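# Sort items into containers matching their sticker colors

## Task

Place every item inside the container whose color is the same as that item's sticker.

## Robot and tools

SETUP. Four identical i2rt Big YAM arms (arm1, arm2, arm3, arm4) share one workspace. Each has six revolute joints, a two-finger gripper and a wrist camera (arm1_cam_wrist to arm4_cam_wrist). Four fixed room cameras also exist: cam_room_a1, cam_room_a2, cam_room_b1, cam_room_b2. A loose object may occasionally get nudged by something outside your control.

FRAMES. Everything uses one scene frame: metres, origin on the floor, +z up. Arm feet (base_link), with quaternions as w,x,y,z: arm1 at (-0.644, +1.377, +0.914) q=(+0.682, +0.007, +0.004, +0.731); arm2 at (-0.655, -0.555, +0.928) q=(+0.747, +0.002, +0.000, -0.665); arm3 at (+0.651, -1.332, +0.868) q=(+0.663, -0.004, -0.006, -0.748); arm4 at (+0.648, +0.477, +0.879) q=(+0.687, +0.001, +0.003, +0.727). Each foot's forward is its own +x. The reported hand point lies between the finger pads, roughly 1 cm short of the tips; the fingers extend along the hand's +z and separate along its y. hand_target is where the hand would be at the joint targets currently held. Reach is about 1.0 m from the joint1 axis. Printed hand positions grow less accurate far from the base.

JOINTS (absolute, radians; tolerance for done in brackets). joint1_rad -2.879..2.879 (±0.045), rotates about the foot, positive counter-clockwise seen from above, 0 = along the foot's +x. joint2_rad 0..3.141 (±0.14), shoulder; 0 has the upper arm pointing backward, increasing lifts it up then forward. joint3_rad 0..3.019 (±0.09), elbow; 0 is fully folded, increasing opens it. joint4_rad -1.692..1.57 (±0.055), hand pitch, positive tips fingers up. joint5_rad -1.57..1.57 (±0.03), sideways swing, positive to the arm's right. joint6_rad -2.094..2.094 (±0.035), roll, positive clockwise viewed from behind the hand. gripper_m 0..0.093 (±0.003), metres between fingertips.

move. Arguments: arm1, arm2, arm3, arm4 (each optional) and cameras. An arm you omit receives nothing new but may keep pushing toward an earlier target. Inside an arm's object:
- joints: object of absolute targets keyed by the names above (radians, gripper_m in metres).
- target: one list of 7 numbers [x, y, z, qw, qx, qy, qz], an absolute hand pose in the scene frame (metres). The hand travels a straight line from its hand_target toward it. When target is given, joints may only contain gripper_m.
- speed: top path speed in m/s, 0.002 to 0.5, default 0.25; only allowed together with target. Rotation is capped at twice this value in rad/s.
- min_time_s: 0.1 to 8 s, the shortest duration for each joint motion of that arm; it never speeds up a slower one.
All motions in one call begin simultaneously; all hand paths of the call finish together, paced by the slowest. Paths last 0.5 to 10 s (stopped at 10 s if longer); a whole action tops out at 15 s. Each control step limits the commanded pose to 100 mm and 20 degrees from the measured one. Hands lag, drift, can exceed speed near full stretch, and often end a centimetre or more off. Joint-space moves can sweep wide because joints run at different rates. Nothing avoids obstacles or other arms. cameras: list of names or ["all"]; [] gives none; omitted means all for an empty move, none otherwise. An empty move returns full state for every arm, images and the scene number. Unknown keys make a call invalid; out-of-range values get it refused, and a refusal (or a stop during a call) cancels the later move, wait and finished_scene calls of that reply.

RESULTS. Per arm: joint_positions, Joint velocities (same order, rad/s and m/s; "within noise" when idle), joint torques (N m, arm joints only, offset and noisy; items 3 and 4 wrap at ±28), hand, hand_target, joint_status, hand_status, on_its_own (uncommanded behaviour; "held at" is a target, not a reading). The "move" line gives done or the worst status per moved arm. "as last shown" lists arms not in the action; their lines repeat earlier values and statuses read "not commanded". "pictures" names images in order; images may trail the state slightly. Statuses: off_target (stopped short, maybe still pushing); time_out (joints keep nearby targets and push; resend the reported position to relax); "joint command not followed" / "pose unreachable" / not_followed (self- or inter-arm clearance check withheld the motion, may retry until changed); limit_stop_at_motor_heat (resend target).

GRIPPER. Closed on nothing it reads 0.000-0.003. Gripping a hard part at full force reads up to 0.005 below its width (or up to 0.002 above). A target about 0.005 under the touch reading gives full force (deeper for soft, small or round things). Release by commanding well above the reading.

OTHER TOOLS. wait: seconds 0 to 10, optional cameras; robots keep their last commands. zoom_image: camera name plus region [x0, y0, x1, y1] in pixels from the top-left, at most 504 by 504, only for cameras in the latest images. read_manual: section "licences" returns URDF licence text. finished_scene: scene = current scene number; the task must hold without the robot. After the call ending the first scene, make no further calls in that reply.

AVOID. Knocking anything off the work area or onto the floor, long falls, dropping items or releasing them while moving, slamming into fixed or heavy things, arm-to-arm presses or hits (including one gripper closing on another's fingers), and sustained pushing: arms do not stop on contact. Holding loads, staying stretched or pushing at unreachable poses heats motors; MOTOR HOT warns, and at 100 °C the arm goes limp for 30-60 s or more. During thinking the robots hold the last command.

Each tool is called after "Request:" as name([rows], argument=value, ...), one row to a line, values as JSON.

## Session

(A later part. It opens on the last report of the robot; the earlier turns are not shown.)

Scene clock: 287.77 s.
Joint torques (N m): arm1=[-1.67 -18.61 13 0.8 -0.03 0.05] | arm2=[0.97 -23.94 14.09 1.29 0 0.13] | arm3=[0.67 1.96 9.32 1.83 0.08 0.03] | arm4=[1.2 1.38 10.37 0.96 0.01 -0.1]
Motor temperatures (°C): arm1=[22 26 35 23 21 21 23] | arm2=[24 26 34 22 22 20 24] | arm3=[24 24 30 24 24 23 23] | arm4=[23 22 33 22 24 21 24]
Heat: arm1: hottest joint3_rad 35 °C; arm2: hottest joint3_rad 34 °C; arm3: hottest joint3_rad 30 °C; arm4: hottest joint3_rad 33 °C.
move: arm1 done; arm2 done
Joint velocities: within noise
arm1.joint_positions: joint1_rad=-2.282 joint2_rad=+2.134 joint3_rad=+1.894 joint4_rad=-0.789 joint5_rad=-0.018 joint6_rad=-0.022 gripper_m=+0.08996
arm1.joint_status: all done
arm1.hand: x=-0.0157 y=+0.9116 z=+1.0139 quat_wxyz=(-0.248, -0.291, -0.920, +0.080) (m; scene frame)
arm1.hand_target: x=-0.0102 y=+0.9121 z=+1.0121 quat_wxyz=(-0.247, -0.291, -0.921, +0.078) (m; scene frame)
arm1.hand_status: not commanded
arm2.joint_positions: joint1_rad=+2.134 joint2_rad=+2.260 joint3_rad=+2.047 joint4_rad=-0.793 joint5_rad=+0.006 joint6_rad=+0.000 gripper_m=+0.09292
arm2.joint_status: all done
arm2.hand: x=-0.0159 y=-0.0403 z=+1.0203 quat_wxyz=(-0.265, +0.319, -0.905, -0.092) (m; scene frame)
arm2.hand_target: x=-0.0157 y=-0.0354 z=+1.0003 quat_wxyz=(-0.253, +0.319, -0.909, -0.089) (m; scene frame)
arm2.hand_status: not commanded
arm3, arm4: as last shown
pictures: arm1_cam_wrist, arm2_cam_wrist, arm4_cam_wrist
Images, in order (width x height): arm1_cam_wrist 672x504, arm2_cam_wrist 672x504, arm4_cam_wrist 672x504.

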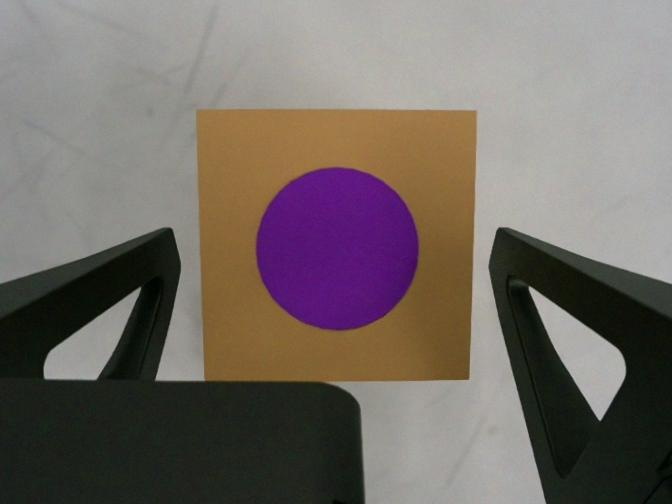

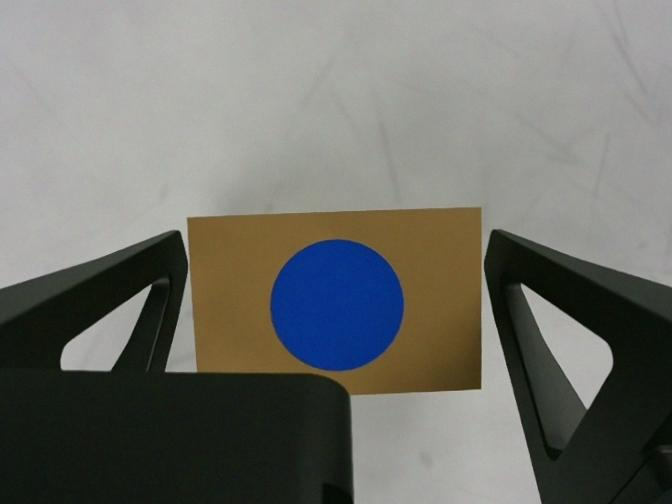

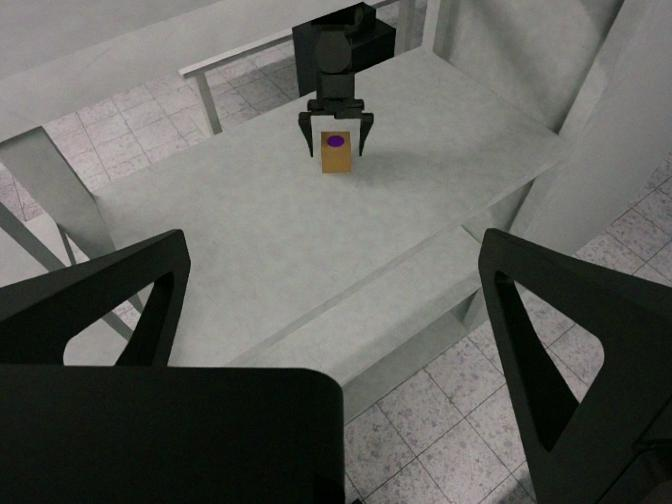

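Request:
move(arm1={"target":[-0.03,0.925,1.08,0.2468,0.2905,0.9212,-0.0778],"speed":0.15}, arm2={"target":[-0.035,-0.05,1.07,0.252,-0.319,0.909,0.0885],"speed":0.15})

Request:
move(arm1={"target":[-0.36,1.165,1.14,0.2468,0.2905,0.9212,-0.0778]}, arm2={"target":[-0.374,-0.332,1.14,0.252,-0.319,0.909,0.0885]}, arm4={"target":[0.36,0.68,1.14,0.0778,-0.2468,0.2905,0.9212]}, cameras=["arm1_cam_wrist","arm4_cam_wrist","arm2_cam_wrist"])

Scene clock: 298.63 s.
Joint torques (N m): arm1=[-1.32 -20.31 12.89 0.84 -0.03 0.04] | arm2=[1.08 -25.99 12.31 1.32 0.04 0.16] | arm3=[0.56 1.79 9.31 1.85 0.08 0.03] | arm4=[0.62 1.03 10.36 1.05 -0.02 -0.1]
Motor temperatures (°C): arm1=[22 27 35 23 21 21 22] | arm2=[24 27 34 22 22 20 24] | arm3=[24 24 30 24 24 23 23] | arm4=[23 22 33 22 24 21 24]
Heat: arm1: hottest joint3_rad 35 °C; arm2: hottest joint3_rad 34 °C; arm3: hottest joint3_rad 30 °C; arm4: hottest joint3_rad 33 °C.
move: arm1 off_target; arm2 done
Joint velocities: within noise
arm1.joint_positions: joint1_rad=-2.282 joint2_rad=+2.053 joint3_rad=+1.894 joint4_rad=-0.897 joint5_rad=-0.019 joint6_rad=-0.022 gripper_m=+0.08996
arm1.joint_status: not commanded
arm1.hand: x=-0.0337 y=+0.9257 z=+1.0611 quat_wxyz=(-0.236, -0.293, -0.924, +0.075) (m; scene frame)
arm1.hand_target: x=-0.0302 y=+0.9250 z=+1.0800 quat_wxyz=(-0.247, -0.291, -0.921, +0.078) (m; scene frame)
arm1.hand_status: off_target (0.019 m and 1.4 deg from the pose sent, 0.069 m and 0.3 deg at the start)
arm2.joint_positions: joint1_rad=+2.134 joint2_rad=+2.174 joint3_rad=+2.047 joint4_rad=-0.890 joint5_rad=+0.006 joint6_rad=+0.000 gripper_m=+0.09292
arm2.joint_status: not commanded
arm2.hand: x=-0.0310 y=-0.0526 z=+1.0752 quat_wxyz=(-0.260, +0.320, -0.907, -0.090) (m; scene frame)
arm2.hand_target: x=-0.0351 y=-0.0499 z=+1.0701 quat_wxyz=(-0.252, +0.319, -0.909, -0.089) (m; scene frame)
arm2.hand_status: done (0.007 m and 0.9 deg from the pose sent, 0.054 m and 1.6 deg at the start)
arm3: as last shown
arm4.joint_positions: joint1_rad=+0.896 joint2_rad=+0.635 joint3_rad=+1.401 joint4_rad=-1.088 joint5_rad=+0.002 joint6_rad=+0.014 gripper_m=+0.09398
arm4.joint_status: not commanded
arm4.hand: x=+0.4330 y=+0.6353 z=+1.4756 quat_wxyz=(-0.173, +0.770, -0.254, -0.559) (m; scene frame)
arm4.hand_target: x=+0.4403 y=+0.6284 z=+1.4933 quat_wxyz=(-0.178, +0.764, -0.244, -0.570) (m; scene frame)
arm4.hand_status: not commanded
pictures: none

Scene clock: 302.10 s.
Joint torques (N m): arm1=[-2.9 -2.49 11.56 0.7 -0.04 -0.06] | arm2=[0.15 -6.24 10.66 1.31 -0.16 0.05] | arm3=[0.62 1.9 9.33 1.84 0.09 0.03] | arm4=[1.44 -3.66 4.44 1.65 0.16 0.11]
Motor temperatures (°C): arm1=[22 27 35 23 21 21 22] | arm2=[24 27 34 22 22 20 24] | arm3=[24 24 30 24 24 23 23] | arm4=[23 22 33 22 24 21 24]
Heat: arm1: hottest joint3_rad 35 °C; arm2: hottest joint3_rad 34 °C; arm3: hottest joint3_rad 30 °C; arm4: hottest joint3_rad 33 °C.
move: arm1 done; arm2 off_target; arm4 off_target
Joint velocities: within noise
arm1.joint_positions: joint1_rad=-2.290 joint2_rad=+0.911 joint3_rad=+0.836 joint4_rad=-0.951 joint5_rad=-0.030 joint6_rad=-0.032 gripper_m=+0.08996
arm1.joint_status: not commanded
arm1.hand: x=-0.3564 y=+1.1669 z=+1.1397 quat_wxyz=(-0.251, -0.289, -0.921, +0.078) (m; scene frame)
arm1.hand_target: x=-0.3600 y=+1.1650 z=+1.1400 quat_wxyz=(-0.247, -0.291, -0.921, +0.078) (m; scene frame)
arm1.hand_status: done (0.004 m and 0.5 deg from the pose sent, 0.412 m and 1.4 deg at the start)
arm2.joint_positions: joint1_rad=+2.134 joint2_rad=+0.941 joint3_rad=+0.820 joint4_rad=-0.880 joint5_rad=+0.003 joint6_rad=+0.000 gripper_m=+0.09292
arm2.joint_status: not commanded
arm2.hand: x=-0.3699 y=-0.3263 z=+1.1509 quat_wxyz=(-0.267, +0.319, -0.905, -0.093) (m; scene frame)
arm2.hand_target: x=-0.3741 y=-0.3318 z=+1.1403 quat_wxyz=(-0.252, +0.319, -0.909, -0.089) (m; scene frame)
arm2.hand_status: off_target (0.013 m and 1.8 deg from the pose sent, 0.447 m and 0.9 deg at the start)
arm3: as last shown
arm4.joint_positions: joint1_rad=+1.081 joint2_rad=+1.270 joint3_rad=+0.125 joint4_rad=+1.569 joint5_rad=+0.378 joint6_rad=+0.525 gripper_m=+0.09399
arm4.joint_status: not commanded
arm4.hand: x=+0.3609 y=+0.6828 z=+1.1411 quat_wxyz=(-0.062, +0.398, -0.387, -0.829) (m; scene frame)
arm4.hand_target: x=+0.3602 y=+0.6801 z=+1.1409 quat_wxyz=(-0.053, +0.394, -0.389, -0.831) (m; scene frame)
arm4.hand_status: off_target (0.003 m and 23.3 deg from the pose sent, 0.346 m and 75.2 deg at the start; pose on its path clipped on 25 of 104 steps; a joint's target at an end of its range on 38 of 104 steps)
pictures: arm1_cam_wrist, arm2_cam_wrist, arm4_cam_wrist
Images, in order (width x height): arm1_cam_wrist 672x504, arm2_cam_wrist 672x504, arm4_cam_wrist 672x504.

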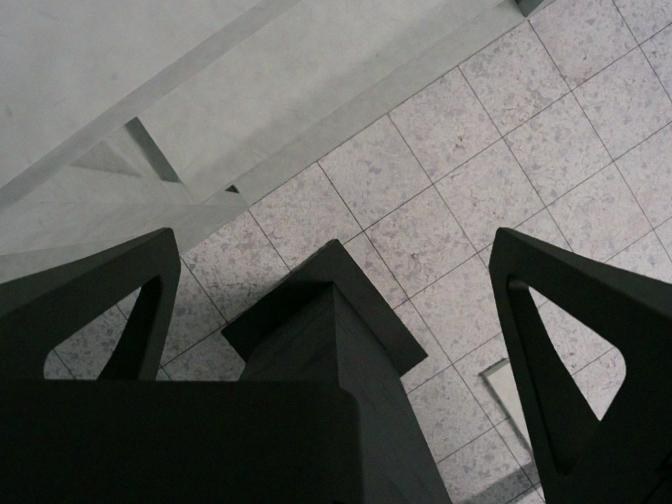

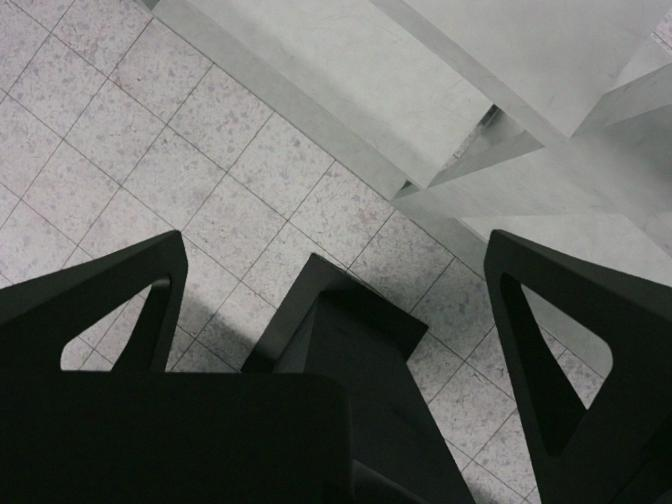

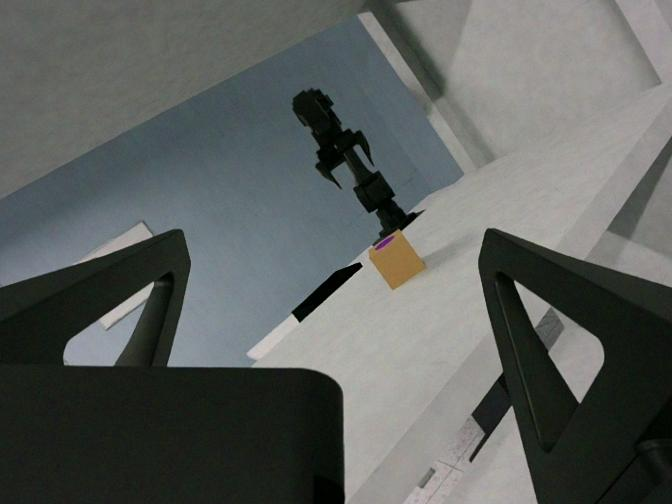

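Request:
move(arm4={"joints":{"joint1_rad":0.93,"joint2_rad":0.632,"joint3_rad":1.44,"joint4_rad":-1.1,"joint5_rad":0,"joint6_rad":0},"min_time_s":2.5}, arm1={"joints":{"joint2_rad":0.62,"joint3_rad":1.4,"joint4_rad":-1.49},"min_time_s":1.5}, arm2={"joints":{"joint2_rad":0.62,"joint3_rad":1.4,"joint4_rad":-1.49},"min_time_s":1.5})

Request:
move(arm4={"target":[0.36,0.68,1.14,0.0778,-0.9212,0.2905,0.2468]}, cameras=["arm4_cam_wrist"])

Request:
move(arm4={"target":[0.03,0.885,1.10,0.0778,-0.9212,0.2905,0.2468]}, cameras=["arm4_cam_wrist"])

Scene clock: 311.53 s.
Joint torques (N m): arm1=[-2.84 4.31 12.53 1.25 -0.06 -0.06] | arm2=[0.26 1.26 12.45 1.69 -0.16 0.04] | arm3=[0.5 1.79 9.29 1.83 0.08 0.02] | arm4=[0.21 2.32 9.09 1.02 -0.06 -0.09]
Motor temperatures (°C): arm1=[22 26 35 23 21 21 22] | arm2=[24 26 34 22 22 20 24] | arm3=[24 24 30 24 24 23 23] | arm4=[23 22 33 22 24 21 24]
Heat: arm1: hottest joint3_rad 35 °C; arm2: hottest joint3_rad 34 °C; arm3: hottest joint3_rad 30 °C; arm4: hottest joint3_rad 33 °C.
move: arm1 done; arm2 done; arm4 done
Joint velocities: within noise
arm1.joint_positions: joint1_rad=-2.290 joint2_rad=+0.613 joint3_rad=+1.363 joint4_rad=-1.479 joint5_rad=-0.030 joint6_rad=-0.032 gripper_m=+0.08996
arm1.joint_status: all done
arm1.hand: x=-0.4614 y=+1.2493 z=+1.4098 quat_wxyz=(-0.382, -0.271, -0.874, +0.125) (m; scene frame)
arm1.hand_target: x=-0.4648 y=+1.2493 z=+1.4239 quat_wxyz=(-0.390, -0.271, -0.870, +0.131) (m; scene frame)
arm1.hand_status: not commanded
arm2.joint_positions: joint1_rad=+2.134 joint2_rad=+0.616 joint3_rad=+1.367 joint4_rad=-1.476 joint5_rad=+0.003 joint6_rad=+0.000 gripper_m=+0.09292
arm2.joint_status: all done
arm2.hand: x=-0.4868 y=-0.4214 z=+1.4298 quat_wxyz=(-0.389, +0.303, -0.859, -0.137) (m; scene frame)
arm2.hand_target: x=-0.4895 y=-0.4245 z=+1.4415 quat_wxyz=(-0.395, +0.301, -0.857, -0.139) (m; scene frame)
arm2.hand_status: not commanded
arm3: as last shown
arm4.joint_positions: joint1_rad=+0.939 joint2_rad=+0.623 joint3_rad=+1.416 joint4_rad=-1.088 joint5_rad=+0.004 joint6_rad=+0.014 gripper_m=+0.09399
arm4.joint_status: all done
arm4.hand: x=+0.4336 y=+0.6215 z=+1.4863 quat_wxyz=(-0.164, +0.767, -0.236, -0.573) (m; scene frame)
arm4.hand_target: x=+0.4359 y=+0.6222 z=+1.4934 quat_wxyz=(-0.170, +0.767, -0.233, -0.573) (m; scene frame)
arm4.hand_status: not commanded
pictures: none

Scene clock: 313.70 s.
Joint torques (N m): arm1=[-2.14 3.96 12.38 1.16 -0.07 -0.04] | arm2=[0.21 1.2 12.4 1.68 -0.16 0.05] | arm3=[0.56 1.9 9.35 1.84 0.1 0.03] | arm4=[0.44 -4.89 9.46 1.32 0.19 -0.07]
Motor temperatures (°C): arm1=[22 26 35 23 21 21 22] | arm2=[24 26 34 22 22 20 24] | arm3=[24 24 30 24 24 23 23] | arm4=[23 22 33 22 24 21 24]
Heat: arm1: hottest joint3_rad 35 °C; arm2: hottest joint3_rad 34 °C; arm3: hottest joint3_rad 30 °C; arm4: hottest joint3_rad 33 °C.
move: arm4 done
Joint velocities: within noise
arm1, arm2, arm3: as last shown
arm4.joint_positions: joint1_rad=+0.920 joint2_rad=+0.924 joint3_rad=+0.924 joint4_rad=-1.071 joint5_rad=+0.005 joint6_rad=+0.014 gripper_m=+0.09399
arm4.joint_status: not commanded
arm4.hand: x=+0.3610 y=+0.6746 z=+1.1360 quat_wxyz=(-0.071, +0.924, -0.291, -0.238) (m; scene frame)
arm4.hand_target: x=+0.3600 y=+0.6799 z=+1.1401 quat_wxyz=(-0.078, +0.921, -0.291, -0.247) (m; scene frame)
arm4.hand_status: done (0.007 m and 1.3 deg from the pose sent, 0.359 m and 43.2 deg at the start)
pictures: arm4_cam_wrist
Images, in order (width x height): arm4_cam_wrist 672x504.

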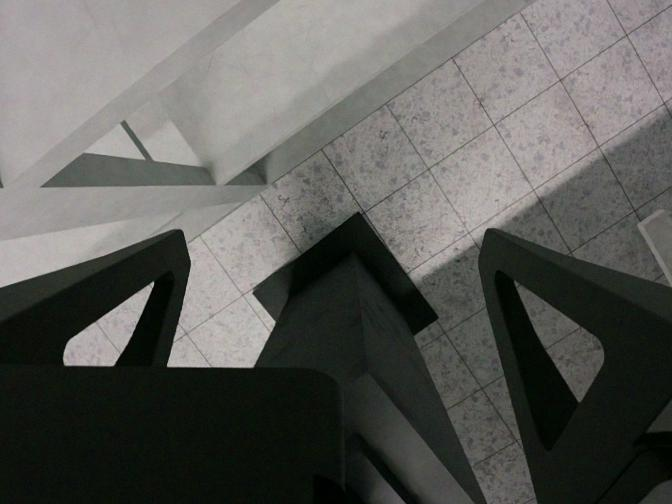

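Scene clock: 316.00 s.
Joint torques (N m): arm1=[-2.78 3.78 12.57 1.29 -0.03 -0.07] | arm2=[0.21 1.14 12.41 1.7 -0.16 0.05] | arm3=[0.56 1.79 9.37 1.85 0.09 0.01] | arm4=[1.49 -21.25 13.08 0.47 0.24 0.16]
Motor temperatures (°C): arm1=[22 26 35 23 21 21 22] | arm2=[24 26 34 22 22 20 24] | arm3=[24 24 30 24 24 23 23] | arm4=[23 22 34 22 24 21 24]
Heat: arm1: hottest joint3_rad 35 °C; arm2: hottest joint3_rad 34 °C; arm3: hottest joint3_rad 30 °C; arm4: hottest joint3_rad 34 °C.
move: arm4 off_target
Joint velocities: within noise
arm1, arm2: as last shown
arm3.joint_positions: joint1_rad=-1.490 joint2_rad=+0.603 joint3_rad=+1.391 joint4_rad=-1.324 joint5_rad=-0.002 joint6_rad=-0.008 gripper_m=+0.09397
arm3.joint_status: not commanded
arm3.hand: x=+0.4193 y=-1.3148 z=+1.4123 quat_wxyz=(+0.005, -0.869, +0.017, +0.494) (m; scene frame)
arm3.hand_target: x=+0.4217 y=-1.3121 z=+1.4236 quat_wxyz=(+0.007, -0.863, +0.025, +0.505) (m; scene frame)
arm3.hand_status: not commanded
arm4.joint_positions: joint1_rad=+0.930 joint2_rad=+1.957 joint3_rad=+1.879 joint4_rad=-0.992 joint5_rad=+0.018 joint6_rad=+0.017 gripper_m=+0.09399
arm4.joint_status: not commanded
arm4.hand: x=+0.0444 y=+0.8826 z=+1.0891 quat_wxyz=(-0.076, +0.924, -0.290, -0.237) (m; scene frame)
arm4.hand_target: x=+0.0307 y=+0.8845 z=+1.1001 quat_wxyz=(-0.078, +0.921, -0.290, -0.248) (m; scene frame)
arm4.hand_status: off_target (0.018 m and 1.2 deg from the pose sent, 0.394 m and 1.3 deg at the start)
pictures: arm4_cam_wrist
Images, in order (width x height): arm4_cam_wrist 672x504.

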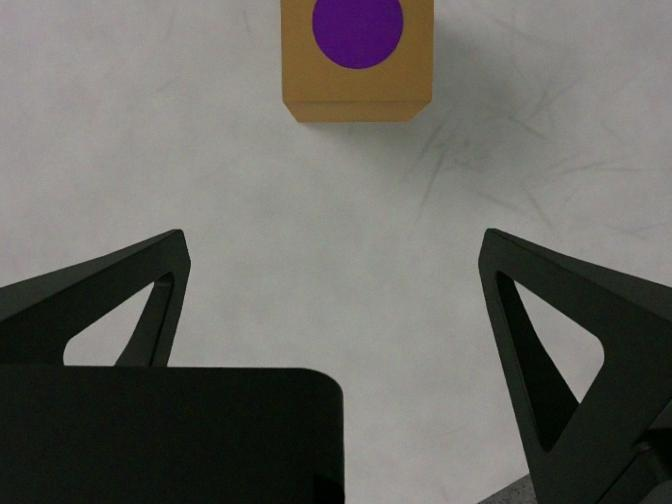

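Request:
move(arm4={"target":[-0.025,0.932,1.085,0.0778,-0.9212,0.2905,0.2468],"speed":0.15})

Request:
move(arm4={"target":[-0.027,0.934,1.015,0.0778,-0.9212,0.2905,0.2468],"speed":0.1}, cameras=["arm4_cam_wrist"])

Scene clock: 325.20 s.
Joint torques (N m): arm1=[-3.31 4.13 12.37 1.06 -0.09 -0.01] | arm2=[0.21 1.14 12.42 1.68 -0.17 0.05] | arm3=[0.62 1.79 9.35 1.91 0.07 0.04] | arm4=[0.67 -24.94 13.08 0.34 -0.01 0.04]
Motor temperatures (°C): arm1=[22 26 35 23 21 21 22] | arm2=[24 26 33 22 22 20 23] | arm3=[24 24 30 24 24 23 23] | arm4=[23 23 36 22 24 21 24]
Heat: arm1: hottest joint3_rad 35 °C; arm2: hottest joint3_rad 33 °C; arm3: hottest joint3_rad 30 °C; arm4: hottest joint3_rad 36 °C.
move: arm4 off_target
Joint velocities: within noise
arm1, arm2, arm3: as last shown
arm4.joint_positions: joint1_rad=+0.930 joint2_rad=+2.202 joint3_rad=+2.254 joint4_rad=-1.115 joint5_rad=+0.018 joint6_rad=+0.017 gripper_m=+0.09399
arm4.joint_status: not commanded
arm4.hand: x=-0.0181 y=+0.9239 z=+1.0799 quat_wxyz=(-0.077, +0.923, -0.289, -0.240) (m; scene frame)
arm4.hand_target: x=-0.0244 y=+0.9317 z=+1.0849 quat_wxyz=(-0.078, +0.921, -0.290, -0.248) (m; scene frame)
arm4.hand_status: off_target (0.012 m and 0.8 deg from the pose sent, 0.085 m and 1.2 deg at the start)
pictures: none

Scene clock: 326.43 s.
Joint torques (N m): arm1=[-2.84 4.42 12.48 1.28 -0.03 -0.04] | arm2=[0.21 1.26 12.42 1.7 -0.16 0.04] | arm3=[0.62 1.9 9.36 1.88 0.08 0.03] | arm4=[1.03 -23.65 9.07 1.48 -0.01 0.04]
Motor temperatures (°C): arm1=[22 26 35 23 21 21 22] | arm2=[24 26 33 22 22 20 23] | arm3=[24 24 30 24 24 23 23] | arm4=[23 23 36 22 24 21 24]
Heat: arm1: hottest joint3_rad 35 °C; arm2: hottest joint3_rad 33 °C; arm3: hottest joint3_rad 30 °C; arm4: hottest joint3_rad 36 °C.
move: arm4 off_target
Joint velocities: within noise
arm1, arm2, arm3: as last shown
arm4.joint_positions: joint1_rad=+0.930 joint2_rad=+2.205 joint3_rad=+2.149 joint4_rad=-0.972 joint5_rad=+0.018 joint6_rad=+0.017 gripper_m=+0.09399
arm4.joint_status: not commanded
arm4.hand: x=-0.0252 y=+0.9283 z=+1.0428 quat_wxyz=(-0.081, +0.919, -0.288, -0.257) (m; scene frame)
arm4.hand_target: x=-0.0260 y=+0.9334 z=+1.0154 quat_wxyz=(-0.078, +0.921, -0.290, -0.247) (m; scene frame)
arm4.hand_status: off_target (0.028 m and 1.3 deg from the pose sent, 0.066 m and 0.8 deg at the start)
pictures: arm4_cam_wrist
Images, in order (width x height): arm4_cam_wrist 672x504.

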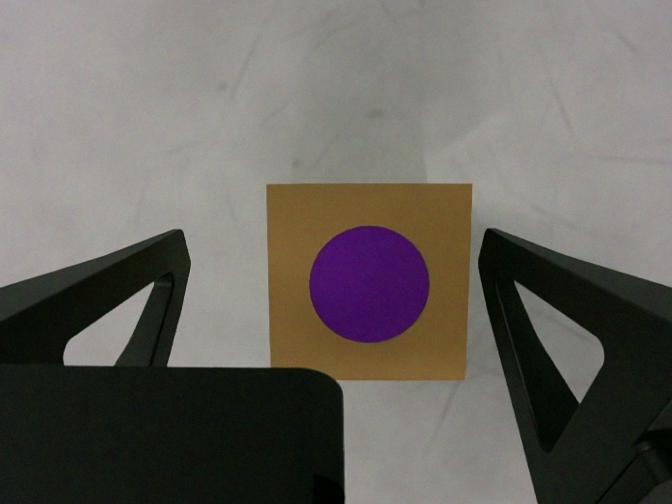

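Request:
move(arm4={"target":[-0.015,0.94,0.99,0.0778,-0.9212,0.2905,0.2468],"speed":0.1}, cameras=["arm4_cam_wrist"])

Scene clock: 332.77 s.
Joint torques (N m): arm1=[-2.96 3.9 12.46 1.09 -0.08 -0.03] | arm2=[0.21 1.08 12.38 1.72 -0.16 0.05] | arm3=[0.62 1.85 9.35 1.87 0.09 0.03] | arm4=[0.5 -24.7 8.53 1.44 0.05 -0.06]
Motor temperatures (°C): arm1=[22 26 35 23 21 21 22] | arm2=[24 26 33 22 22 20 23] | arm3=[24 24 30 24 24 23 23] | arm4=[23 24 36 22 24 21 24]
Heat: arm1: hottest joint3_rad 35 °C; arm2: hottest joint3_rad 33 °C; arm3: hottest joint3_rad 30 °C; arm4: hottest joint3_rad 36 °C.
move: arm4 off_target
Joint velocities: within noise
arm1, arm2, arm3: as last shown
arm4.joint_positions: joint1_rad=+0.919 joint2_rad=+2.205 joint3_rad=+2.072 joint4_rad=-0.897 joint5_rad=+0.009 joint6_rad=+0.012 gripper_m=+0.09399
arm4.joint_status: not commanded
arm4.hand: x=-0.0187 y=+0.9319 z=+1.0129 quat_wxyz=(-0.079, +0.919, -0.290, -0.256) (m; scene frame)
arm4.hand_target: x=-0.0145 y=+0.9394 z=+0.9904 quat_wxyz=(-0.078, +0.921, -0.290, -0.247) (m; scene frame)
arm4.hand_status: off_target (0.025 m and 1.1 deg from the pose sent, 0.055 m and 1.3 deg at the start)
pictures: arm4_cam_wrist
Images, in order (width x height): arm4_cam_wrist 672x504.

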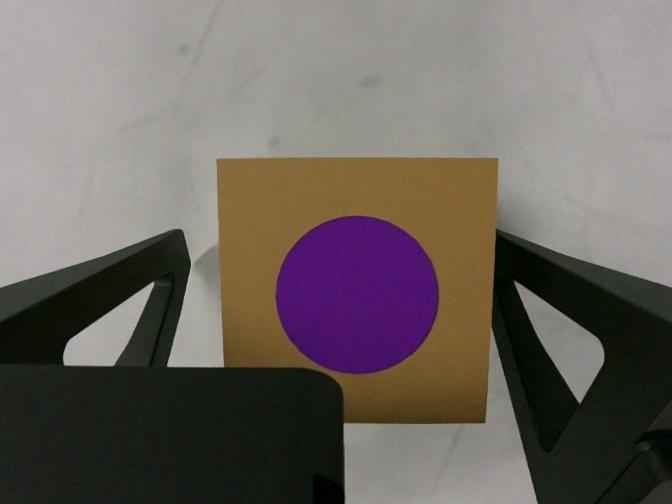

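Request:
move(arm4={"joints":{"gripper_m":0.046}})

Request:
move(arm4={"target":[-0.015,0.932,1.08,0.0778,-0.9212,0.2905,0.2468],"speed":0.15}, cameras=["arm4_cam_wrist"])

Request:
move(arm4={"target":[0.36,0.68,1.14,0.0778,-0.9212,0.2905,0.2468]})

Request:
move(arm4={"joints":{"joint2_rad":0.62,"joint3_rad":1.4,"joint4_rad":-1.49},"min_time_s":1.3})

Request:
move(arm4={"joints":{"joint1_rad":-1.12},"min_time_s":2.5}, cameras=["arm4_cam_wrist"])

Scene clock: 338.80 s.
Joint torques (N m): arm1=[-2.55 4.89 12.41 1.24 -0.08 -0.05] | arm2=[0.15 1.14 12.38 1.7 -0.16 0.05] | arm3=[0.5 1.9 9.33 1.83 0.08 0.03] | arm4=[-0.09 -24.64 8.51 1.31 0.04 -0.07]
Motor temperatures (°C): arm1=[22 25 36 23 21 21 22] | arm2=[24 26 33 22 22 20 23] | arm3=[24 24 30 24 24 23 23] | arm4=[23 24 36 22 24 21 24]
Heat: arm1: hottest joint3_rad 36 °C; arm2: hottest joint3_rad 33 °C; arm3: hottest joint3_rad 30 °C; arm4: hottest joint3_rad 36 °C.
move: arm4 off_target
Joint velocities: within noise
arm1, arm2, arm3: as last shown
arm4.joint_positions: joint1_rad=+0.918 joint2_rad=+2.205 joint3_rad=+2.072 joint4_rad=-0.897 joint5_rad=+0.008 joint6_rad=+0.012 gripper_m=+0.05329
arm4.joint_status: gripper_m off_target (ended at +0.05331, target +0.04600)
arm4.hand: x=-0.0183 y=+0.9325 z=+1.0129 quat_wxyz=(-0.078, +0.919, -0.290, -0.256) (m; scene frame)
arm4.hand_target: x=-0.0144 y=+0.9395 z=+0.9904 quat_wxyz=(-0.078, +0.921, -0.291, -0.247) (m; scene frame)
arm4.hand_status: not commanded
pictures: none

Scene clock: 340.13 s.
Joint torques (N m): arm1=[-2.61 4.37 12.55 1.09 -0.1 -0.07] | arm2=[0.26 1.26 12.38 1.66 -0.15 0.05] | arm3=[0.62 2.08 9.33 1.85 0.09 0.03] | arm4=[1.14 -28.16 12.94 0.43 0.19 0.02]
Motor temperatures (°C): arm1=[22 25 36 23 21 21 22] | arm2=[24 26 33 22 22 20 23] | arm3=[24 24 30 24 24 23 23] | arm4=[23 24 36 22 24 21 25]
Heat: arm1: hottest joint3_rad 36 °C; arm2: hottest joint3_rad 33 °C; arm3: hottest joint3_rad 30 °C; arm4: hottest joint3_rad 36 °C.
move: arm4 off_target
Joint velocities: within noise
arm1, arm2, arm3: as last shown
arm4.joint_positions: joint1_rad=+0.918 joint2_rad=+2.205 joint3_rad=+2.174 joint4_rad=-1.077 joint5_rad=+0.009 joint6_rad=+0.012 gripper_m=+0.05329
arm4.joint_status: not commanded
arm4.hand: x=-0.0066 y=+0.9249 z=+1.0423 quat_wxyz=(-0.068, +0.928, -0.293, -0.220) (m; scene frame)
arm4.hand_target: x=-0.0135 y=+0.9310 z=+1.0799 quat_wxyz=(-0.078, +0.921, -0.291, -0.247) (m; scene frame)
arm4.hand_status: off_target (0.039 m and 3.4 deg from the pose sent, 0.067 m and 1.1 deg at the start)
pictures: arm4_cam_wrist
Images, in order (width x height): arm4_cam_wrist 672x504.

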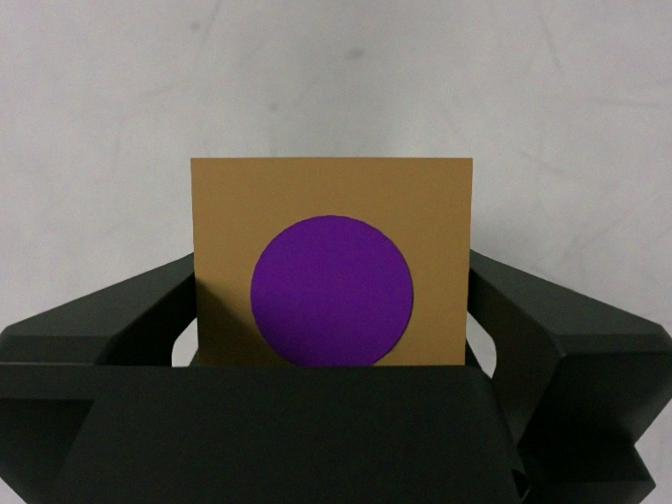

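Scene clock: 342.53 s.
Joint torques (N m): arm1=[-2.67 4.48 12.31 1.17 -0.03 -0.05] | arm2=[0.21 1.26 12.4 1.68 -0.16 0.05] | arm3=[0.56 1.85 9.32 1.84 0.09 0.02] | arm4=[0.67 -4.54 9.24 0.61 0.07 -0.06]
Motor temperatures (°C): arm1=[22 25 36 23 21 21 22] | arm2=[24 26 33 22 22 20 23] | arm3=[24 24 30 24 24 23 23] | arm4=[23 24 36 22 24 21 25]
Heat: arm1: hottest joint3_rad 36 °C; arm2: hottest joint3_rad 33 °C; arm3: hottest joint3_rad 30 °C; arm4: hottest joint3_rad 36 °C.
move: arm4 done
Joint velocities: within noise
arm1.joint_positions: joint1_rad=-2.290 joint2_rad=+0.613 joint3_rad=+1.363 joint4_rad=-1.479 joint5_rad=-0.030 joint6_rad=-0.032 gripper_m=+0.08996
arm1.joint_status: not commanded
arm1.hand: x=-0.4614 y=+1.2493 z=+1.4098 quat_wxyz=(-0.382, -0.271, -0.874, +0.125) (m; scene frame)
arm1.hand_target: x=-0.4648 y=+1.2493 z=+1.4239 quat_wxyz=(-0.390, -0.271, -0.870, +0.131) (m; scene frame)
arm1.hand_status: not commanded
arm2.joint_positions: joint1_rad=+2.134 joint2_rad=+0.616 joint3_rad=+1.367 joint4_rad=-1.476 joint5_rad=+0.003 joint6_rad=+0.000 gripper_m=+0.09292
arm2.joint_status: not commanded
arm2.hand: x=-0.4868 y=-0.4214 z=+1.4298 quat_wxyz=(-0.389, +0.303, -0.859, -0.137) (m; scene frame)
arm2.hand_target: x=-0.4895 y=-0.4245 z=+1.4415 quat_wxyz=(-0.395, +0.301, -0.857, -0.139) (m; scene frame)
arm2.hand_status: not commanded
arm3: as last shown
arm4.joint_positions: joint1_rad=+0.918 joint2_rad=+0.914 joint3_rad=+0.927 joint4_rad=-1.045 joint5_rad=+0.009 joint6_rad=+0.012 gripper_m=+0.05329
arm4.joint_status: not commanded
arm4.hand: x=+0.3576 y=+0.6784 z=+1.1439 quat_wxyz=(-0.078, +0.919, -0.290, -0.256) (m; scene frame)
arm4.hand_target: x=+0.3600 y=+0.6799 z=+1.1399 quat_wxyz=(-0.078, +0.921, -0.291, -0.247) (m; scene frame)
arm4.hand_status: done (0.005 m and 1.0 deg from the pose sent, 0.452 m and 3.4 deg at the start)
pictures: none

Scene clock: 344.33 s.
Joint torques (N m): arm1=[-3.02 4.25 12.41 1.16 -0.08 -0.03] | arm2=[0.15 1.08 12.38 1.7 -0.16 0.06] | arm3=[0.67 1.73 9.33 1.85 0.09 0.02] | arm4=[0.09 2.37 9.58 0.92 0.06 -0.02]
Motor temperatures (°C): arm1=[22 25 36 23 21 21 22] | arm2=[24 26 33 22 22 20 23] | arm3=[24 24 30 24 24 23 23] | arm4=[23 24 36 22 24 21 25]
Heat: arm1: hottest joint3_rad 36 °C; arm2: hottest joint3_rad 33 °C; arm3: hottest joint3_rad 30 °C; arm4: hottest joint3_rad 36 °C.
move: arm4 done
Joint velocities: within noise
arm1, arm2, arm3: as last shown
arm4.joint_positions: joint1_rad=+0.918 joint2_rad=+0.615 joint3_rad=+1.367 joint4_rad=-1.480 joint5_rad=+0.009 joint6_rad=+0.012 gripper_m=+0.05329
arm4.joint_status: all done
arm4.hand: x=+0.4730 y=+0.6017 z=+1.3800 quat_wxyz=(-0.119, +0.869, -0.276, -0.392) (m; scene frame)
arm4.hand_target: x=+0.4763 y=+0.6014 z=+1.3925 quat_wxyz=(-0.125, +0.866, -0.274, -0.399) (m; scene frame)
arm4.hand_status: not commanded
pictures: none

Scene clock: 347.17 s.
Joint torques (N m): arm1=[-2.9 4.95 12.34 1.22 -0.03 -0.08] | arm2=[0.15 1.08 12.42 1.7 -0.17 0.05] | arm3=[0.5 1.79 9.32 1.83 0.09 0.03] | arm4=[0.32 2.32 9.7 0.91 0.08 -0.02]
Motor temperatures (°C): arm1=[22 25 36 23 21 21 22] | arm2=[24 26 33 22 22 20 23] | arm3=[24 24 30 24 24 23 23] | arm4=[23 24 36 22 24 21 25]
Heat: arm1: hottest joint3_rad 36 °C; arm2: hottest joint3_rad 33 °C; arm3: hottest joint3_rad 30 °C; arm4: hottest joint3_rad 36 °C.
move: arm4 done
Joint velocities: within noise
arm1, arm2: as last shown
arm3.joint_positions: joint1_rad=-1.490 joint2_rad=+0.603 joint3_rad=+1.391 joint4_rad=-1.324 joint5_rad=-0.002 joint6_rad=-0.008 gripper_m=+0.09397
arm3.joint_status: not commanded
arm3.hand: x=+0.4193 y=-1.3148 z=+1.4123 quat_wxyz=(+0.005, -0.869, +0.017, +0.494) (m; scene frame)
arm3.hand_target: x=+0.4217 y=-1.3121 z=+1.4236 quat_wxyz=(+0.007, -0.863, +0.025, +0.505) (m; scene frame)
arm3.hand_status: not commanded
arm4.joint_positions: joint1_rad=-1.115 joint2_rad=+0.615 joint3_rad=+1.367 joint4_rad=-1.480 joint5_rad=+0.009 joint6_rad=+0.012 gripper_m=+0.05330
arm4.joint_status: all done
arm4.hand: x=+0.8391 y=+0.5830 z=+1.3784 quat_wxyz=(-0.394, +0.225, -0.886, -0.101) (m; scene frame)
arm4.hand_target: x=+0.8371 y=+0.5808 z=+1.3908 quat_wxyz=(-0.402, +0.225, -0.882, -0.101) (m; scene frame)
arm4.hand_status: not commanded
pictures: arm4_cam_wrist
Images, in order (width x height): arm4_cam_wrist 672x504.

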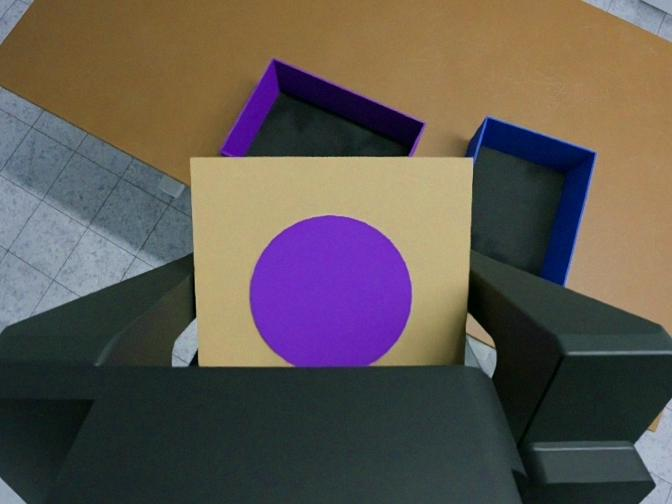

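Request:
move(arm4={"target":[1.07,0.715,0.95,0.2505,-0.0648,0.935,0.0648]}, cameras=["arm4_cam_wrist","cam_room_a2"])

arm4: "target": qw, qx, qy, qz must be a unit quaternion (the sum of their squares is 1)
Scene clock: 357.17 s.
Joint torques (N m): arm1=[-2.37 4.42 12.45 1.18 -0.06 -0.06] | arm2=[0.26 1.08 12.4 1.69 -0.16 0.04] | arm3=[0.62 1.96 9.35 1.83 0.09 0.02] | arm4=[0.21 2.08 9.63 0.77 0.06 -0.02]
Motor temperatures (°C): arm1=[21 25 36 23 21 21 22] | arm2=[24 25 33 22 22 20 23] | arm3=[24 24 30 24 24 23 23] | arm4=[23 24 35 22 24 21 25]
Heat: arm1: hottest joint3_rad 36 °C; arm2: hottest joint3_rad 33 °C; arm3: hottest joint3_rad 30 °C; arm4: hottest joint3_rad 35 °C.
Joint velocities: within noise
arm1.joint_positions: joint1_rad=-2.290 joint2_rad=+0.613 joint3_rad=+1.363 joint4_rad=-1.479 joint5_rad=-0.030 joint6_rad=-0.032 gripper_m=+0.08996
arm1.joint_status: not commanded
arm1.hand: x=-0.4614 y=+1.2493 z=+1.4098 quat_wxyz=(-0.382, -0.271, -0.874, +0.125) (m; scene frame)
arm1.hand_target: x=-0.4648 y=+1.2493 z=+1.4239 quat_wxyz=(-0.390, -0.271, -0.870, +0.131) (m; scene frame)
arm1.hand_status: not commanded
arm2.joint_positions: joint1_rad=+2.134 joint2_rad=+0.616 joint3_rad=+1.367 joint4_rad=-1.476 joint5_rad=+0.003 joint6_rad=+0.000 gripper_m=+0.09292
arm2.joint_status: not commanded
arm2.hand: x=-0.4868 y=-0.4214 z=+1.4298 quat_wxyz=(-0.389, +0.303, -0.859, -0.137) (m; scene frame)
arm2.hand_target: x=-0.4895 y=-0.4245 z=+1.4415 quat_wxyz=(-0.395, +0.301, -0.857, -0.139) (m; scene frame)
arm2.hand_status: not commanded
arm3.joint_positions: joint1_rad=-1.490 joint2_rad=+0.603 joint3_rad=+1.391 joint4_rad=-1.324 joint5_rad=-0.002 joint6_rad=-0.008 gripper_m=+0.09397
arm3.joint_status: not commanded
arm3.hand: x=+0.4193 y=-1.3148 z=+1.4123 quat_wxyz=(+0.005, -0.869, +0.017, +0.494) (m; scene frame)
arm3.hand_target: x=+0.4217 y=-1.3121 z=+1.4236 quat_wxyz=(+0.007, -0.863, +0.025, +0.505) (m; scene frame)
arm3.hand_status: not commanded
arm4.joint_positions: joint1_rad=-1.115 joint2_rad=+0.615 joint3_rad=+1.367 joint4_rad=-1.480 joint5_rad=+0.009 joint6_rad=+0.012 gripper_m=+0.05330
arm4.joint_status: all done
arm4.hand: x=+0.8391 y=+0.5830 z=+1.3784 quat_wxyz=(-0.394, +0.225, -0.886, -0.101) (m; scene frame)
arm4.hand_target: x=+0.8371 y=+0.5808 z=+1.3908 quat_wxyz=(-0.402, +0.225, -0.882, -0.101) (m; scene frame)
arm4.hand_status: not commanded
pictures: none

Request:
move(arm4={"target":[1.07,0.715,0.95,0.2505,-0.2419,0.935,0.0648]}, cameras=["arm4_cam_wrist","cam_room_a2"])

Scene clock: 362.20 s.
Joint torques (N m): arm1=[-3.08 3.84 12.48 1.33 -0.03 -0.04] | arm2=[0.26 1.14 12.41 1.68 -0.16 0.05] | arm3=[0.79 1.85 9.36 1.85 0.09 0.04] | arm4=[1.08 -12.98 10.09 1.35 -0.05 0.02]
Motor temperatures (°C): arm1=[21 25 36 23 21 21 22] | arm2=[24 25 33 22 22 20 23] | arm3=[24 24 30 24 24 23 23] | arm4=[23 23 35 22 24 21 25]
Heat: arm1: hottest joint3_rad 36 °C; arm2: hottest joint3_rad 33 °C; arm3: hottest joint3_rad 30 °C; arm4: hottest joint3_rad 35 °C.
move: arm4 off_target
Joint velocities: within noise
arm1.joint_positions: joint1_rad=-2.290 joint2_rad=+0.613 joint3_rad=+1.363 joint4_rad=-1.479 joint5_rad=-0.030 joint6_rad=-0.032 gripper_m=+0.08996
arm1.joint_status: not commanded
arm1.hand: x=-0.4614 y=+1.2493 z=+1.4098 quat_wxyz=(-0.382, -0.271, -0.874, +0.125) (m; scene frame)
arm1.hand_target: x=-0.4648 y=+1.2493 z=+1.4239 quat_wxyz=(-0.390, -0.271, -0.870, +0.131) (m; scene frame)
arm1.hand_status: not commanded
arm2.joint_positions: joint1_rad=+2.134 joint2_rad=+0.616 joint3_rad=+1.367 joint4_rad=-1.476 joint5_rad=+0.003 joint6_rad=+0.000 gripper_m=+0.09292
arm2.joint_status: not commanded
arm2.hand: x=-0.4868 y=-0.4214 z=+1.4298 quat_wxyz=(-0.389, +0.303, -0.859, -0.137) (m; scene frame)
arm2.hand_target: x=-0.4895 y=-0.4245 z=+1.4415 quat_wxyz=(-0.395, +0.301, -0.857, -0.139) (m; scene frame)
arm2.hand_status: not commanded
arm3.joint_positions: joint1_rad=-1.490 joint2_rad=+0.603 joint3_rad=+1.391 joint4_rad=-1.324 joint5_rad=-0.002 joint6_rad=-0.008 gripper_m=+0.09397
arm3.joint_status: not commanded
arm3.hand: x=+0.4193 y=-1.3148 z=+1.4123 quat_wxyz=(+0.005, -0.869, +0.017, +0.494) (m; scene frame)
arm3.hand_target: x=+0.4217 y=-1.3121 z=+1.4236 quat_wxyz=(+0.007, -0.863, +0.025, +0.505) (m; scene frame)
arm3.hand_status: not commanded
arm4.joint_positions: joint1_rad=-1.115 joint2_rad=+1.471 joint3_rad=+0.792 joint4_rad=-0.426 joint5_rad=+0.007 joint6_rad=+0.012 gripper_m=+0.05330
arm4.joint_status: not commanded
arm4.hand: x=+1.0500 y=+0.7014 z=+0.9287 quat_wxyz=(-0.221, +0.240, -0.944, -0.055) (m; scene frame)
arm4.hand_target: x=+1.0688 y=+0.7144 z=+0.9508 quat_wxyz=(-0.251, +0.242, -0.935, -0.065) (m; scene frame)
arm4.hand_status: off_target (0.032 m and 3.7 deg from the pose sent, 0.504 m and 18.0 deg at the start)
pictures: arm4_cam_wrist, cam_room_a2
Images, in order (width x height): arm4_cam_wrist 672x504, cam_room_a2 672x504.

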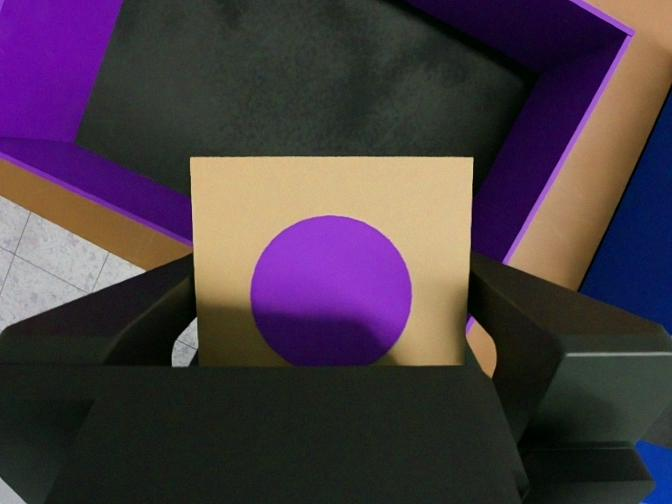

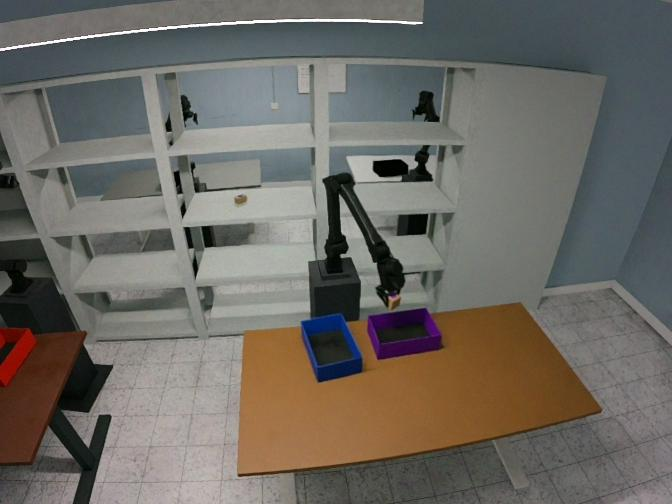

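Request:
move(arm4={"target":[1.105,0.745,0.82,0.2505,-0.2419,0.935,0.0648],"speed":0.2}, cameras=["arm4_cam_wrist"])

Request:
move(arm4={"target":[1.105,0.745,0.79,0.2505,-0.2419,0.935,0.0648],"speed":0.1}, cameras=["arm4_cam_wrist","cam_room_a2"])

Scene clock: 371.30 s.
Joint torques (N m): arm1=[-2.55 3.9 12.48 1.17 -0.07 -0.05] | arm2=[0.32 1.08 12.4 1.72 -0.16 0.06] | arm3=[0.62 1.85 9.33 1.83 0.08 0.02] | arm4=[1.26 -14.74 7.88 1.36 0.22 0.18]
Motor temperatures (°C): arm1=[21 25 36 23 21 21 22] | arm2=[24 25 33 22 22 20 23] | arm3=[24 24 30 24 24 23 23] | arm4=[23 24 36 22 24 21 26]
Heat: arm1: hottest joint3_rad 36 °C; arm2: hottest joint3_rad 33 °C; arm3: hottest joint3_rad 30 °C; arm4: hottest joint3_rad 36 °C.
move: arm4 off_target
Joint velocities: within noise
arm1, arm2, arm3: as last shown
arm4.joint_positions: joint1_rad=-1.100 joint2_rad=+1.838 joint3_rad=+0.832 joint4_rad=-0.079 joint5_rad=+0.010 joint6_rad=+0.012 gripper_m=+0.05330
arm4.joint_status: not commanded
arm4.hand: x=+1.0873 y=+0.7307 z=+0.8119 quat_wxyz=(-0.230, +0.246, -0.940, -0.058) (m; scene frame)
arm4.hand_target: x=+1.1041 y=+0.7447 z=+0.8207 quat_wxyz=(-0.250, +0.242, -0.935, -0.065) (m; scene frame)
arm4.hand_status: off_target (0.024 m and 2.5 deg from the pose sent, 0.129 m and 3.7 deg at the start)
pictures: arm4_cam_wrist
Images, in order (width x height): arm4_cam_wrist 672x504.

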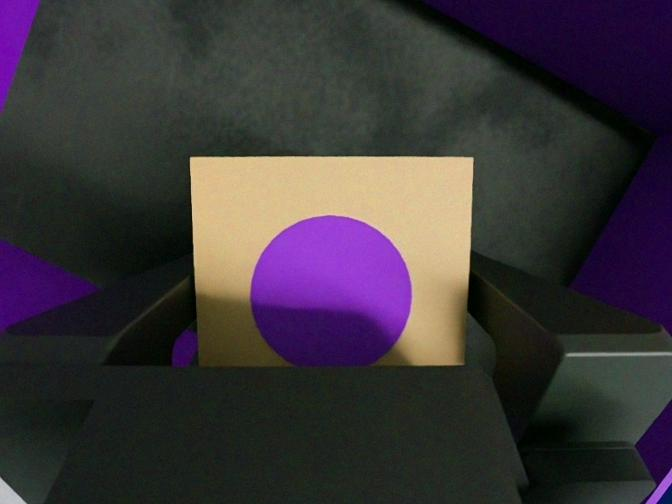

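Scene clock: 372.33 s.
Joint torques (N m): arm1=[-1.96 4.13 12.46 1.24 -0.03 0.01] | arm2=[0.32 1.14 12.38 1.69 -0.16 0.04] | arm3=[0.56 1.73 9.32 1.88 0.09 0.03] | arm4=[1.38 -14.74 6.94 1.28 0.22 0.16]
Motor temperatures (°C): arm1=[21 25 36 23 21 21 22] | arm2=[24 25 33 22 22 20 23] | arm3=[24 24 30 24 24 23 23] | arm4=[23 24 36 22 24 21 26]
Heat: arm1: hottest joint3_rad 36 °C; arm2: hottest joint3_rad 33 °C; arm3: hottest joint3_rad 30 °C; arm4: hottest joint3_rad 36 °C.
move: arm4 off_target
Joint velocities: within noise
arm1, arm2, arm3: as last shown
arm4.joint_positions: joint1_rad=-1.100 joint2_rad=+1.911 joint3_rad=+0.833 joint4_rad=+0.000 joint5_rad=+0.010 joint6_rad=+0.012 gripper_m=+0.05330
arm4.joint_status: not commanded
arm4.hand: x=+1.0896 y=+0.7320 z=+0.7861 quat_wxyz=(-0.234, +0.246, -0.939, -0.059) (m; scene frame)
arm4.hand_target: x=+1.1043 y=+0.7448 z=+0.7906 quat_wxyz=(-0.250, +0.242, -0.935, -0.065) (m; scene frame)
arm4.hand_status: off_target (0.021 m and 2.1 deg from the pose sent, 0.032 m and 2.5 deg at the start)
pictures: arm4_cam_wrist, cam_room_a2
Images, in order (width x height): arm4_cam_wrist 672x504, cam_room_a2 672x504.

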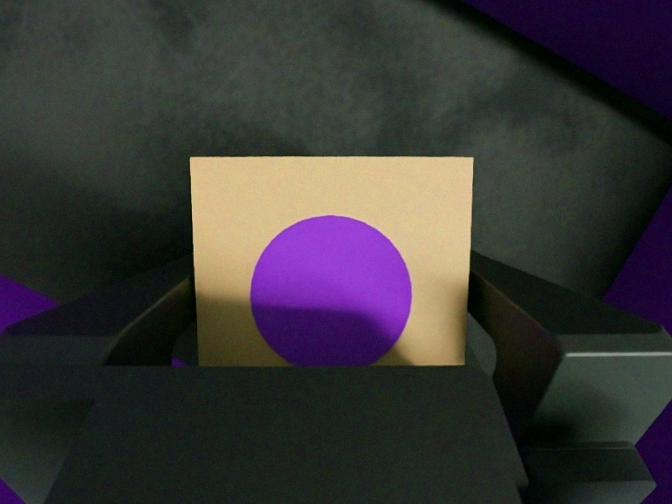

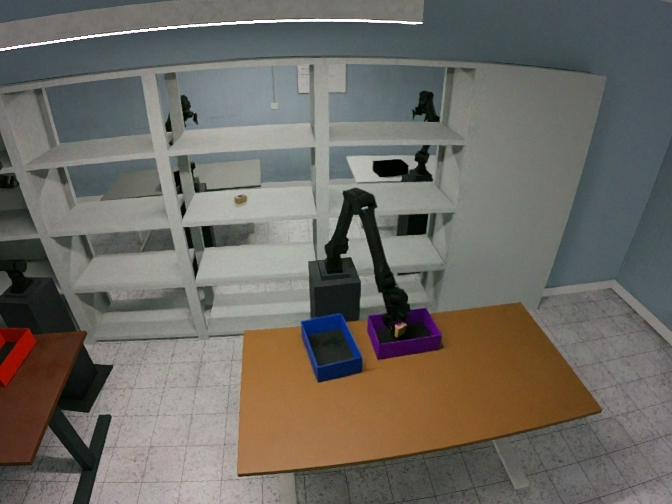

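Continue down with contact detection.

Request:
move(arm4={"target":[1.105,0.745,0.768,0.2505,-0.2419,0.935,0.0648],"speed":0.08})

Request:
move(arm4={"target":[1.105,0.745,0.750,0.2505,-0.2419,0.935,0.0648],"speed":0.08}, cameras=["arm4_cam_wrist"])

Scene clock: 375.90 s.
Joint torques (N m): arm1=[-2.49 4.54 12.55 1.29 -0.05 -0.05] | arm2=[0.26 1.2 12.4 1.7 -0.16 0.06] | arm3=[0.56 1.79 9.29 1.87 0.1 0.03] | arm4=[1.38 -14.92 6.46 1.43 0.22 0.18]
Motor temperatures (°C): arm1=[21 25 36 23 21 21 22] | arm2=[24 25 33 22 22 20 23] | arm3=[24 24 30 24 24 23 23] | arm4=[23 24 36 22 24 21 26]
Heat: arm1: hottest joint3_rad 36 °C; arm2: hottest joint3_rad 33 °C; arm3: hottest joint3_rad 30 °C; arm4: hottest joint3_rad 36 °C.
move: arm4 off_target
Joint velocities: within noise
arm1, arm2, arm3: as last shown
arm4.joint_positions: joint1_rad=-1.100 joint2_rad=+1.967 joint3_rad=+0.838 joint4_rad=+0.056 joint5_rad=+0.010 joint6_rad=+0.012 gripper_m=+0.05330
arm4.joint_status: not commanded
arm4.hand: x=+1.0913 y=+0.7329 z=+0.7667 quat_wxyz=(-0.236, +0.246, -0.938, -0.060) (m; scene frame)
arm4.hand_target: x=+1.1043 y=+0.7448 z=+0.7684 quat_wxyz=(-0.250, +0.242, -0.935, -0.065) (m; scene frame)
arm4.hand_status: off_target (0.018 m and 1.8 deg from the pose sent, 0.027 m and 2.1 deg at the start)
pictures: none

Scene clock: 376.87 s.
Joint torques (N m): arm1=[-2.08 4.25 12.33 1.21 -0.11 -0.05] | arm2=[0.15 1.03 12.44 1.69 -0.17 0.05] | arm3=[0.62 1.73 9.33 1.85 0.09 0.03] | arm4=[1.26 -15.03 6.11 1.55 0.24 0.16]
Motor temperatures (°C): arm1=[21 25 36 23 21 21 22] | arm2=[24 25 33 22 22 20 23] | arm3=[24 24 30 24 24 23 23] | arm4=[23 24 35 22 24 21 26]
Heat: arm1: hottest joint3_rad 36 °C; arm2: hottest joint3_rad 33 °C; arm3: hottest joint3_rad 30 °C; arm4: hottest joint3_rad 35 °C.
move: arm4 off_target
Joint velocities: within noise
arm1, arm2, arm3: as last shown
arm4.joint_positions: joint1_rad=-1.100 joint2_rad=+2.015 joint3_rad=+0.843 joint4_rad=+0.101 joint5_rad=+0.010 joint6_rad=+0.012 gripper_m=+0.05330
arm4.joint_status: not commanded
arm4.hand: x=+1.0919 y=+0.7333 z=+0.7499 quat_wxyz=(-0.237, +0.246, -0.938, -0.060) (m; scene frame)
arm4.hand_target: x=+1.1044 y=+0.7448 z=+0.7505 quat_wxyz=(-0.250, +0.242, -0.935, -0.065) (m; scene frame)
arm4.hand_status: off_target (0.018 m and 1.7 deg from the pose sent, 0.025 m and 1.8 deg at the start)
pictures: arm4_cam_wrist
Images, in order (width x height): arm4_cam_wrist 672x504.

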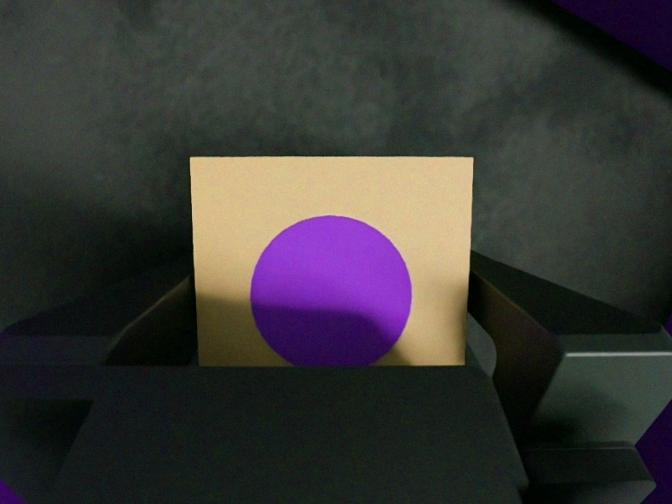

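Request:
move(arm4={"target":[1.105,0.745,0.735,0.2505,-0.2419,0.935,0.0648],"speed":0.06})

Request:
move(arm4={"target":[1.105,0.745,0.722,0.2505,-0.2419,0.935,0.0648],"speed":0.06}, cameras=["arm4_cam_wrist"])

Scene clock: 381.60 s.
Joint torques (N m): arm1=[-2.37 4.48 12.48 1.06 -0.03 -0.03] | arm2=[0.15 1.26 12.41 1.69 -0.17 0.05] | arm3=[0.56 1.61 9.35 1.85 0.09 0.02] | arm4=[1.61 -14.74 5.72 1.35 0.24 0.15]
Motor temperatures (°C): arm1=[21 25 36 23 21 21 22] | arm2=[24 25 33 22 22 20 23] | arm3=[24 24 30 24 24 23 23] | arm4=[23 24 35 22 24 21 26]
Heat: arm1: hottest joint3_rad 36 °C; arm2: hottest joint3_rad 33 °C; arm3: hottest joint3_rad 30 °C; arm4: hottest joint3_rad 35 °C.
move: arm4 off_target
Joint velocities: within noise
arm1, arm2, arm3: as last shown
arm4.joint_positions: joint1_rad=-1.100 joint2_rad=+2.051 joint3_rad=+0.854 joint4_rad=+0.137 joint5_rad=+0.010 joint6_rad=+0.013 gripper_m=+0.05330
arm4.joint_status: not commanded
arm4.hand: x=+1.0956 y=+0.7353 z=+0.7390 quat_wxyz=(-0.242, +0.245, -0.937, -0.061) (m; scene frame)
arm4.hand_target: x=+1.1045 y=+0.7448 z=+0.7354 quat_wxyz=(-0.251, +0.242, -0.935, -0.065) (m; scene frame)
arm4.hand_status: off_target (0.014 m and 1.1 deg from the pose sent, 0.023 m and 1.7 deg at the start)
pictures: none

Scene clock: 382.57 s.
Joint torques (N m): arm1=[-2.26 4.84 12.3 1.21 -0.09 -0.06] | arm2=[0.26 1.2 12.4 1.69 -0.16 0.05] | arm3=[0.5 1.73 9.32 1.89 0.08 0.02] | arm4=[1.32 -13.74 5.31 1.26 0.23 0.15]
Motor temperatures (°C): arm1=[21 25 36 23 21 21 22] | arm2=[24 25 33 22 22 20 23] | arm3=[24 24 30 24 24 23 23] | arm4=[23 24 35 22 24 21 26]
Heat: arm1: hottest joint3_rad 36 °C; arm2: hottest joint3_rad 33 °C; arm3: hottest joint3_rad 30 °C; arm4: hottest joint3_rad 35 °C.
move: arm4 off_target
Joint velocities: within noise
arm1, arm2, arm3: as last shown
arm4.joint_positions: joint1_rad=-1.100 joint2_rad=+2.070 joint3_rad=+0.867 joint4_rad=+0.173 joint5_rad=+0.010 joint6_rad=+0.014 gripper_m=+0.05330
arm4.joint_status: not commanded
arm4.hand: x=+1.1046 y=+0.7406 z=+0.7376 quat_wxyz=(-0.256, +0.244, -0.933, -0.066) (m; scene frame)
arm4.hand_target: x=+1.1044 y=+0.7447 z=+0.7225 quat_wxyz=(-0.251, +0.242, -0.935, -0.065) (m; scene frame)
arm4.hand_status: off_target (0.016 m and 0.7 deg from the pose sent, 0.022 m and 1.1 deg at the start)
pictures: arm4_cam_wrist
Images, in order (width x height): arm4_cam_wrist 672x504.

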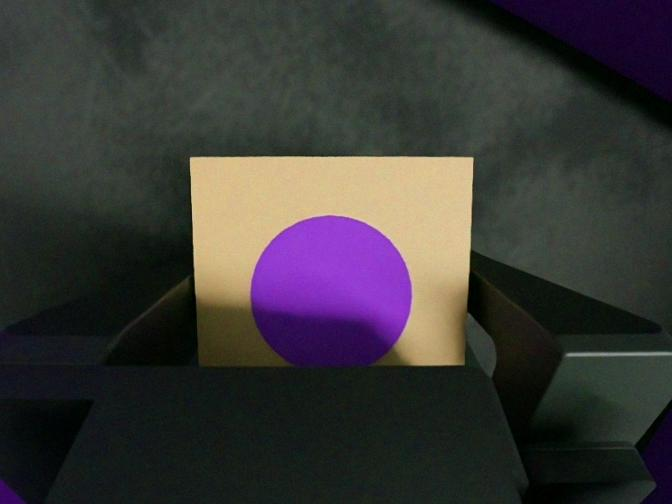

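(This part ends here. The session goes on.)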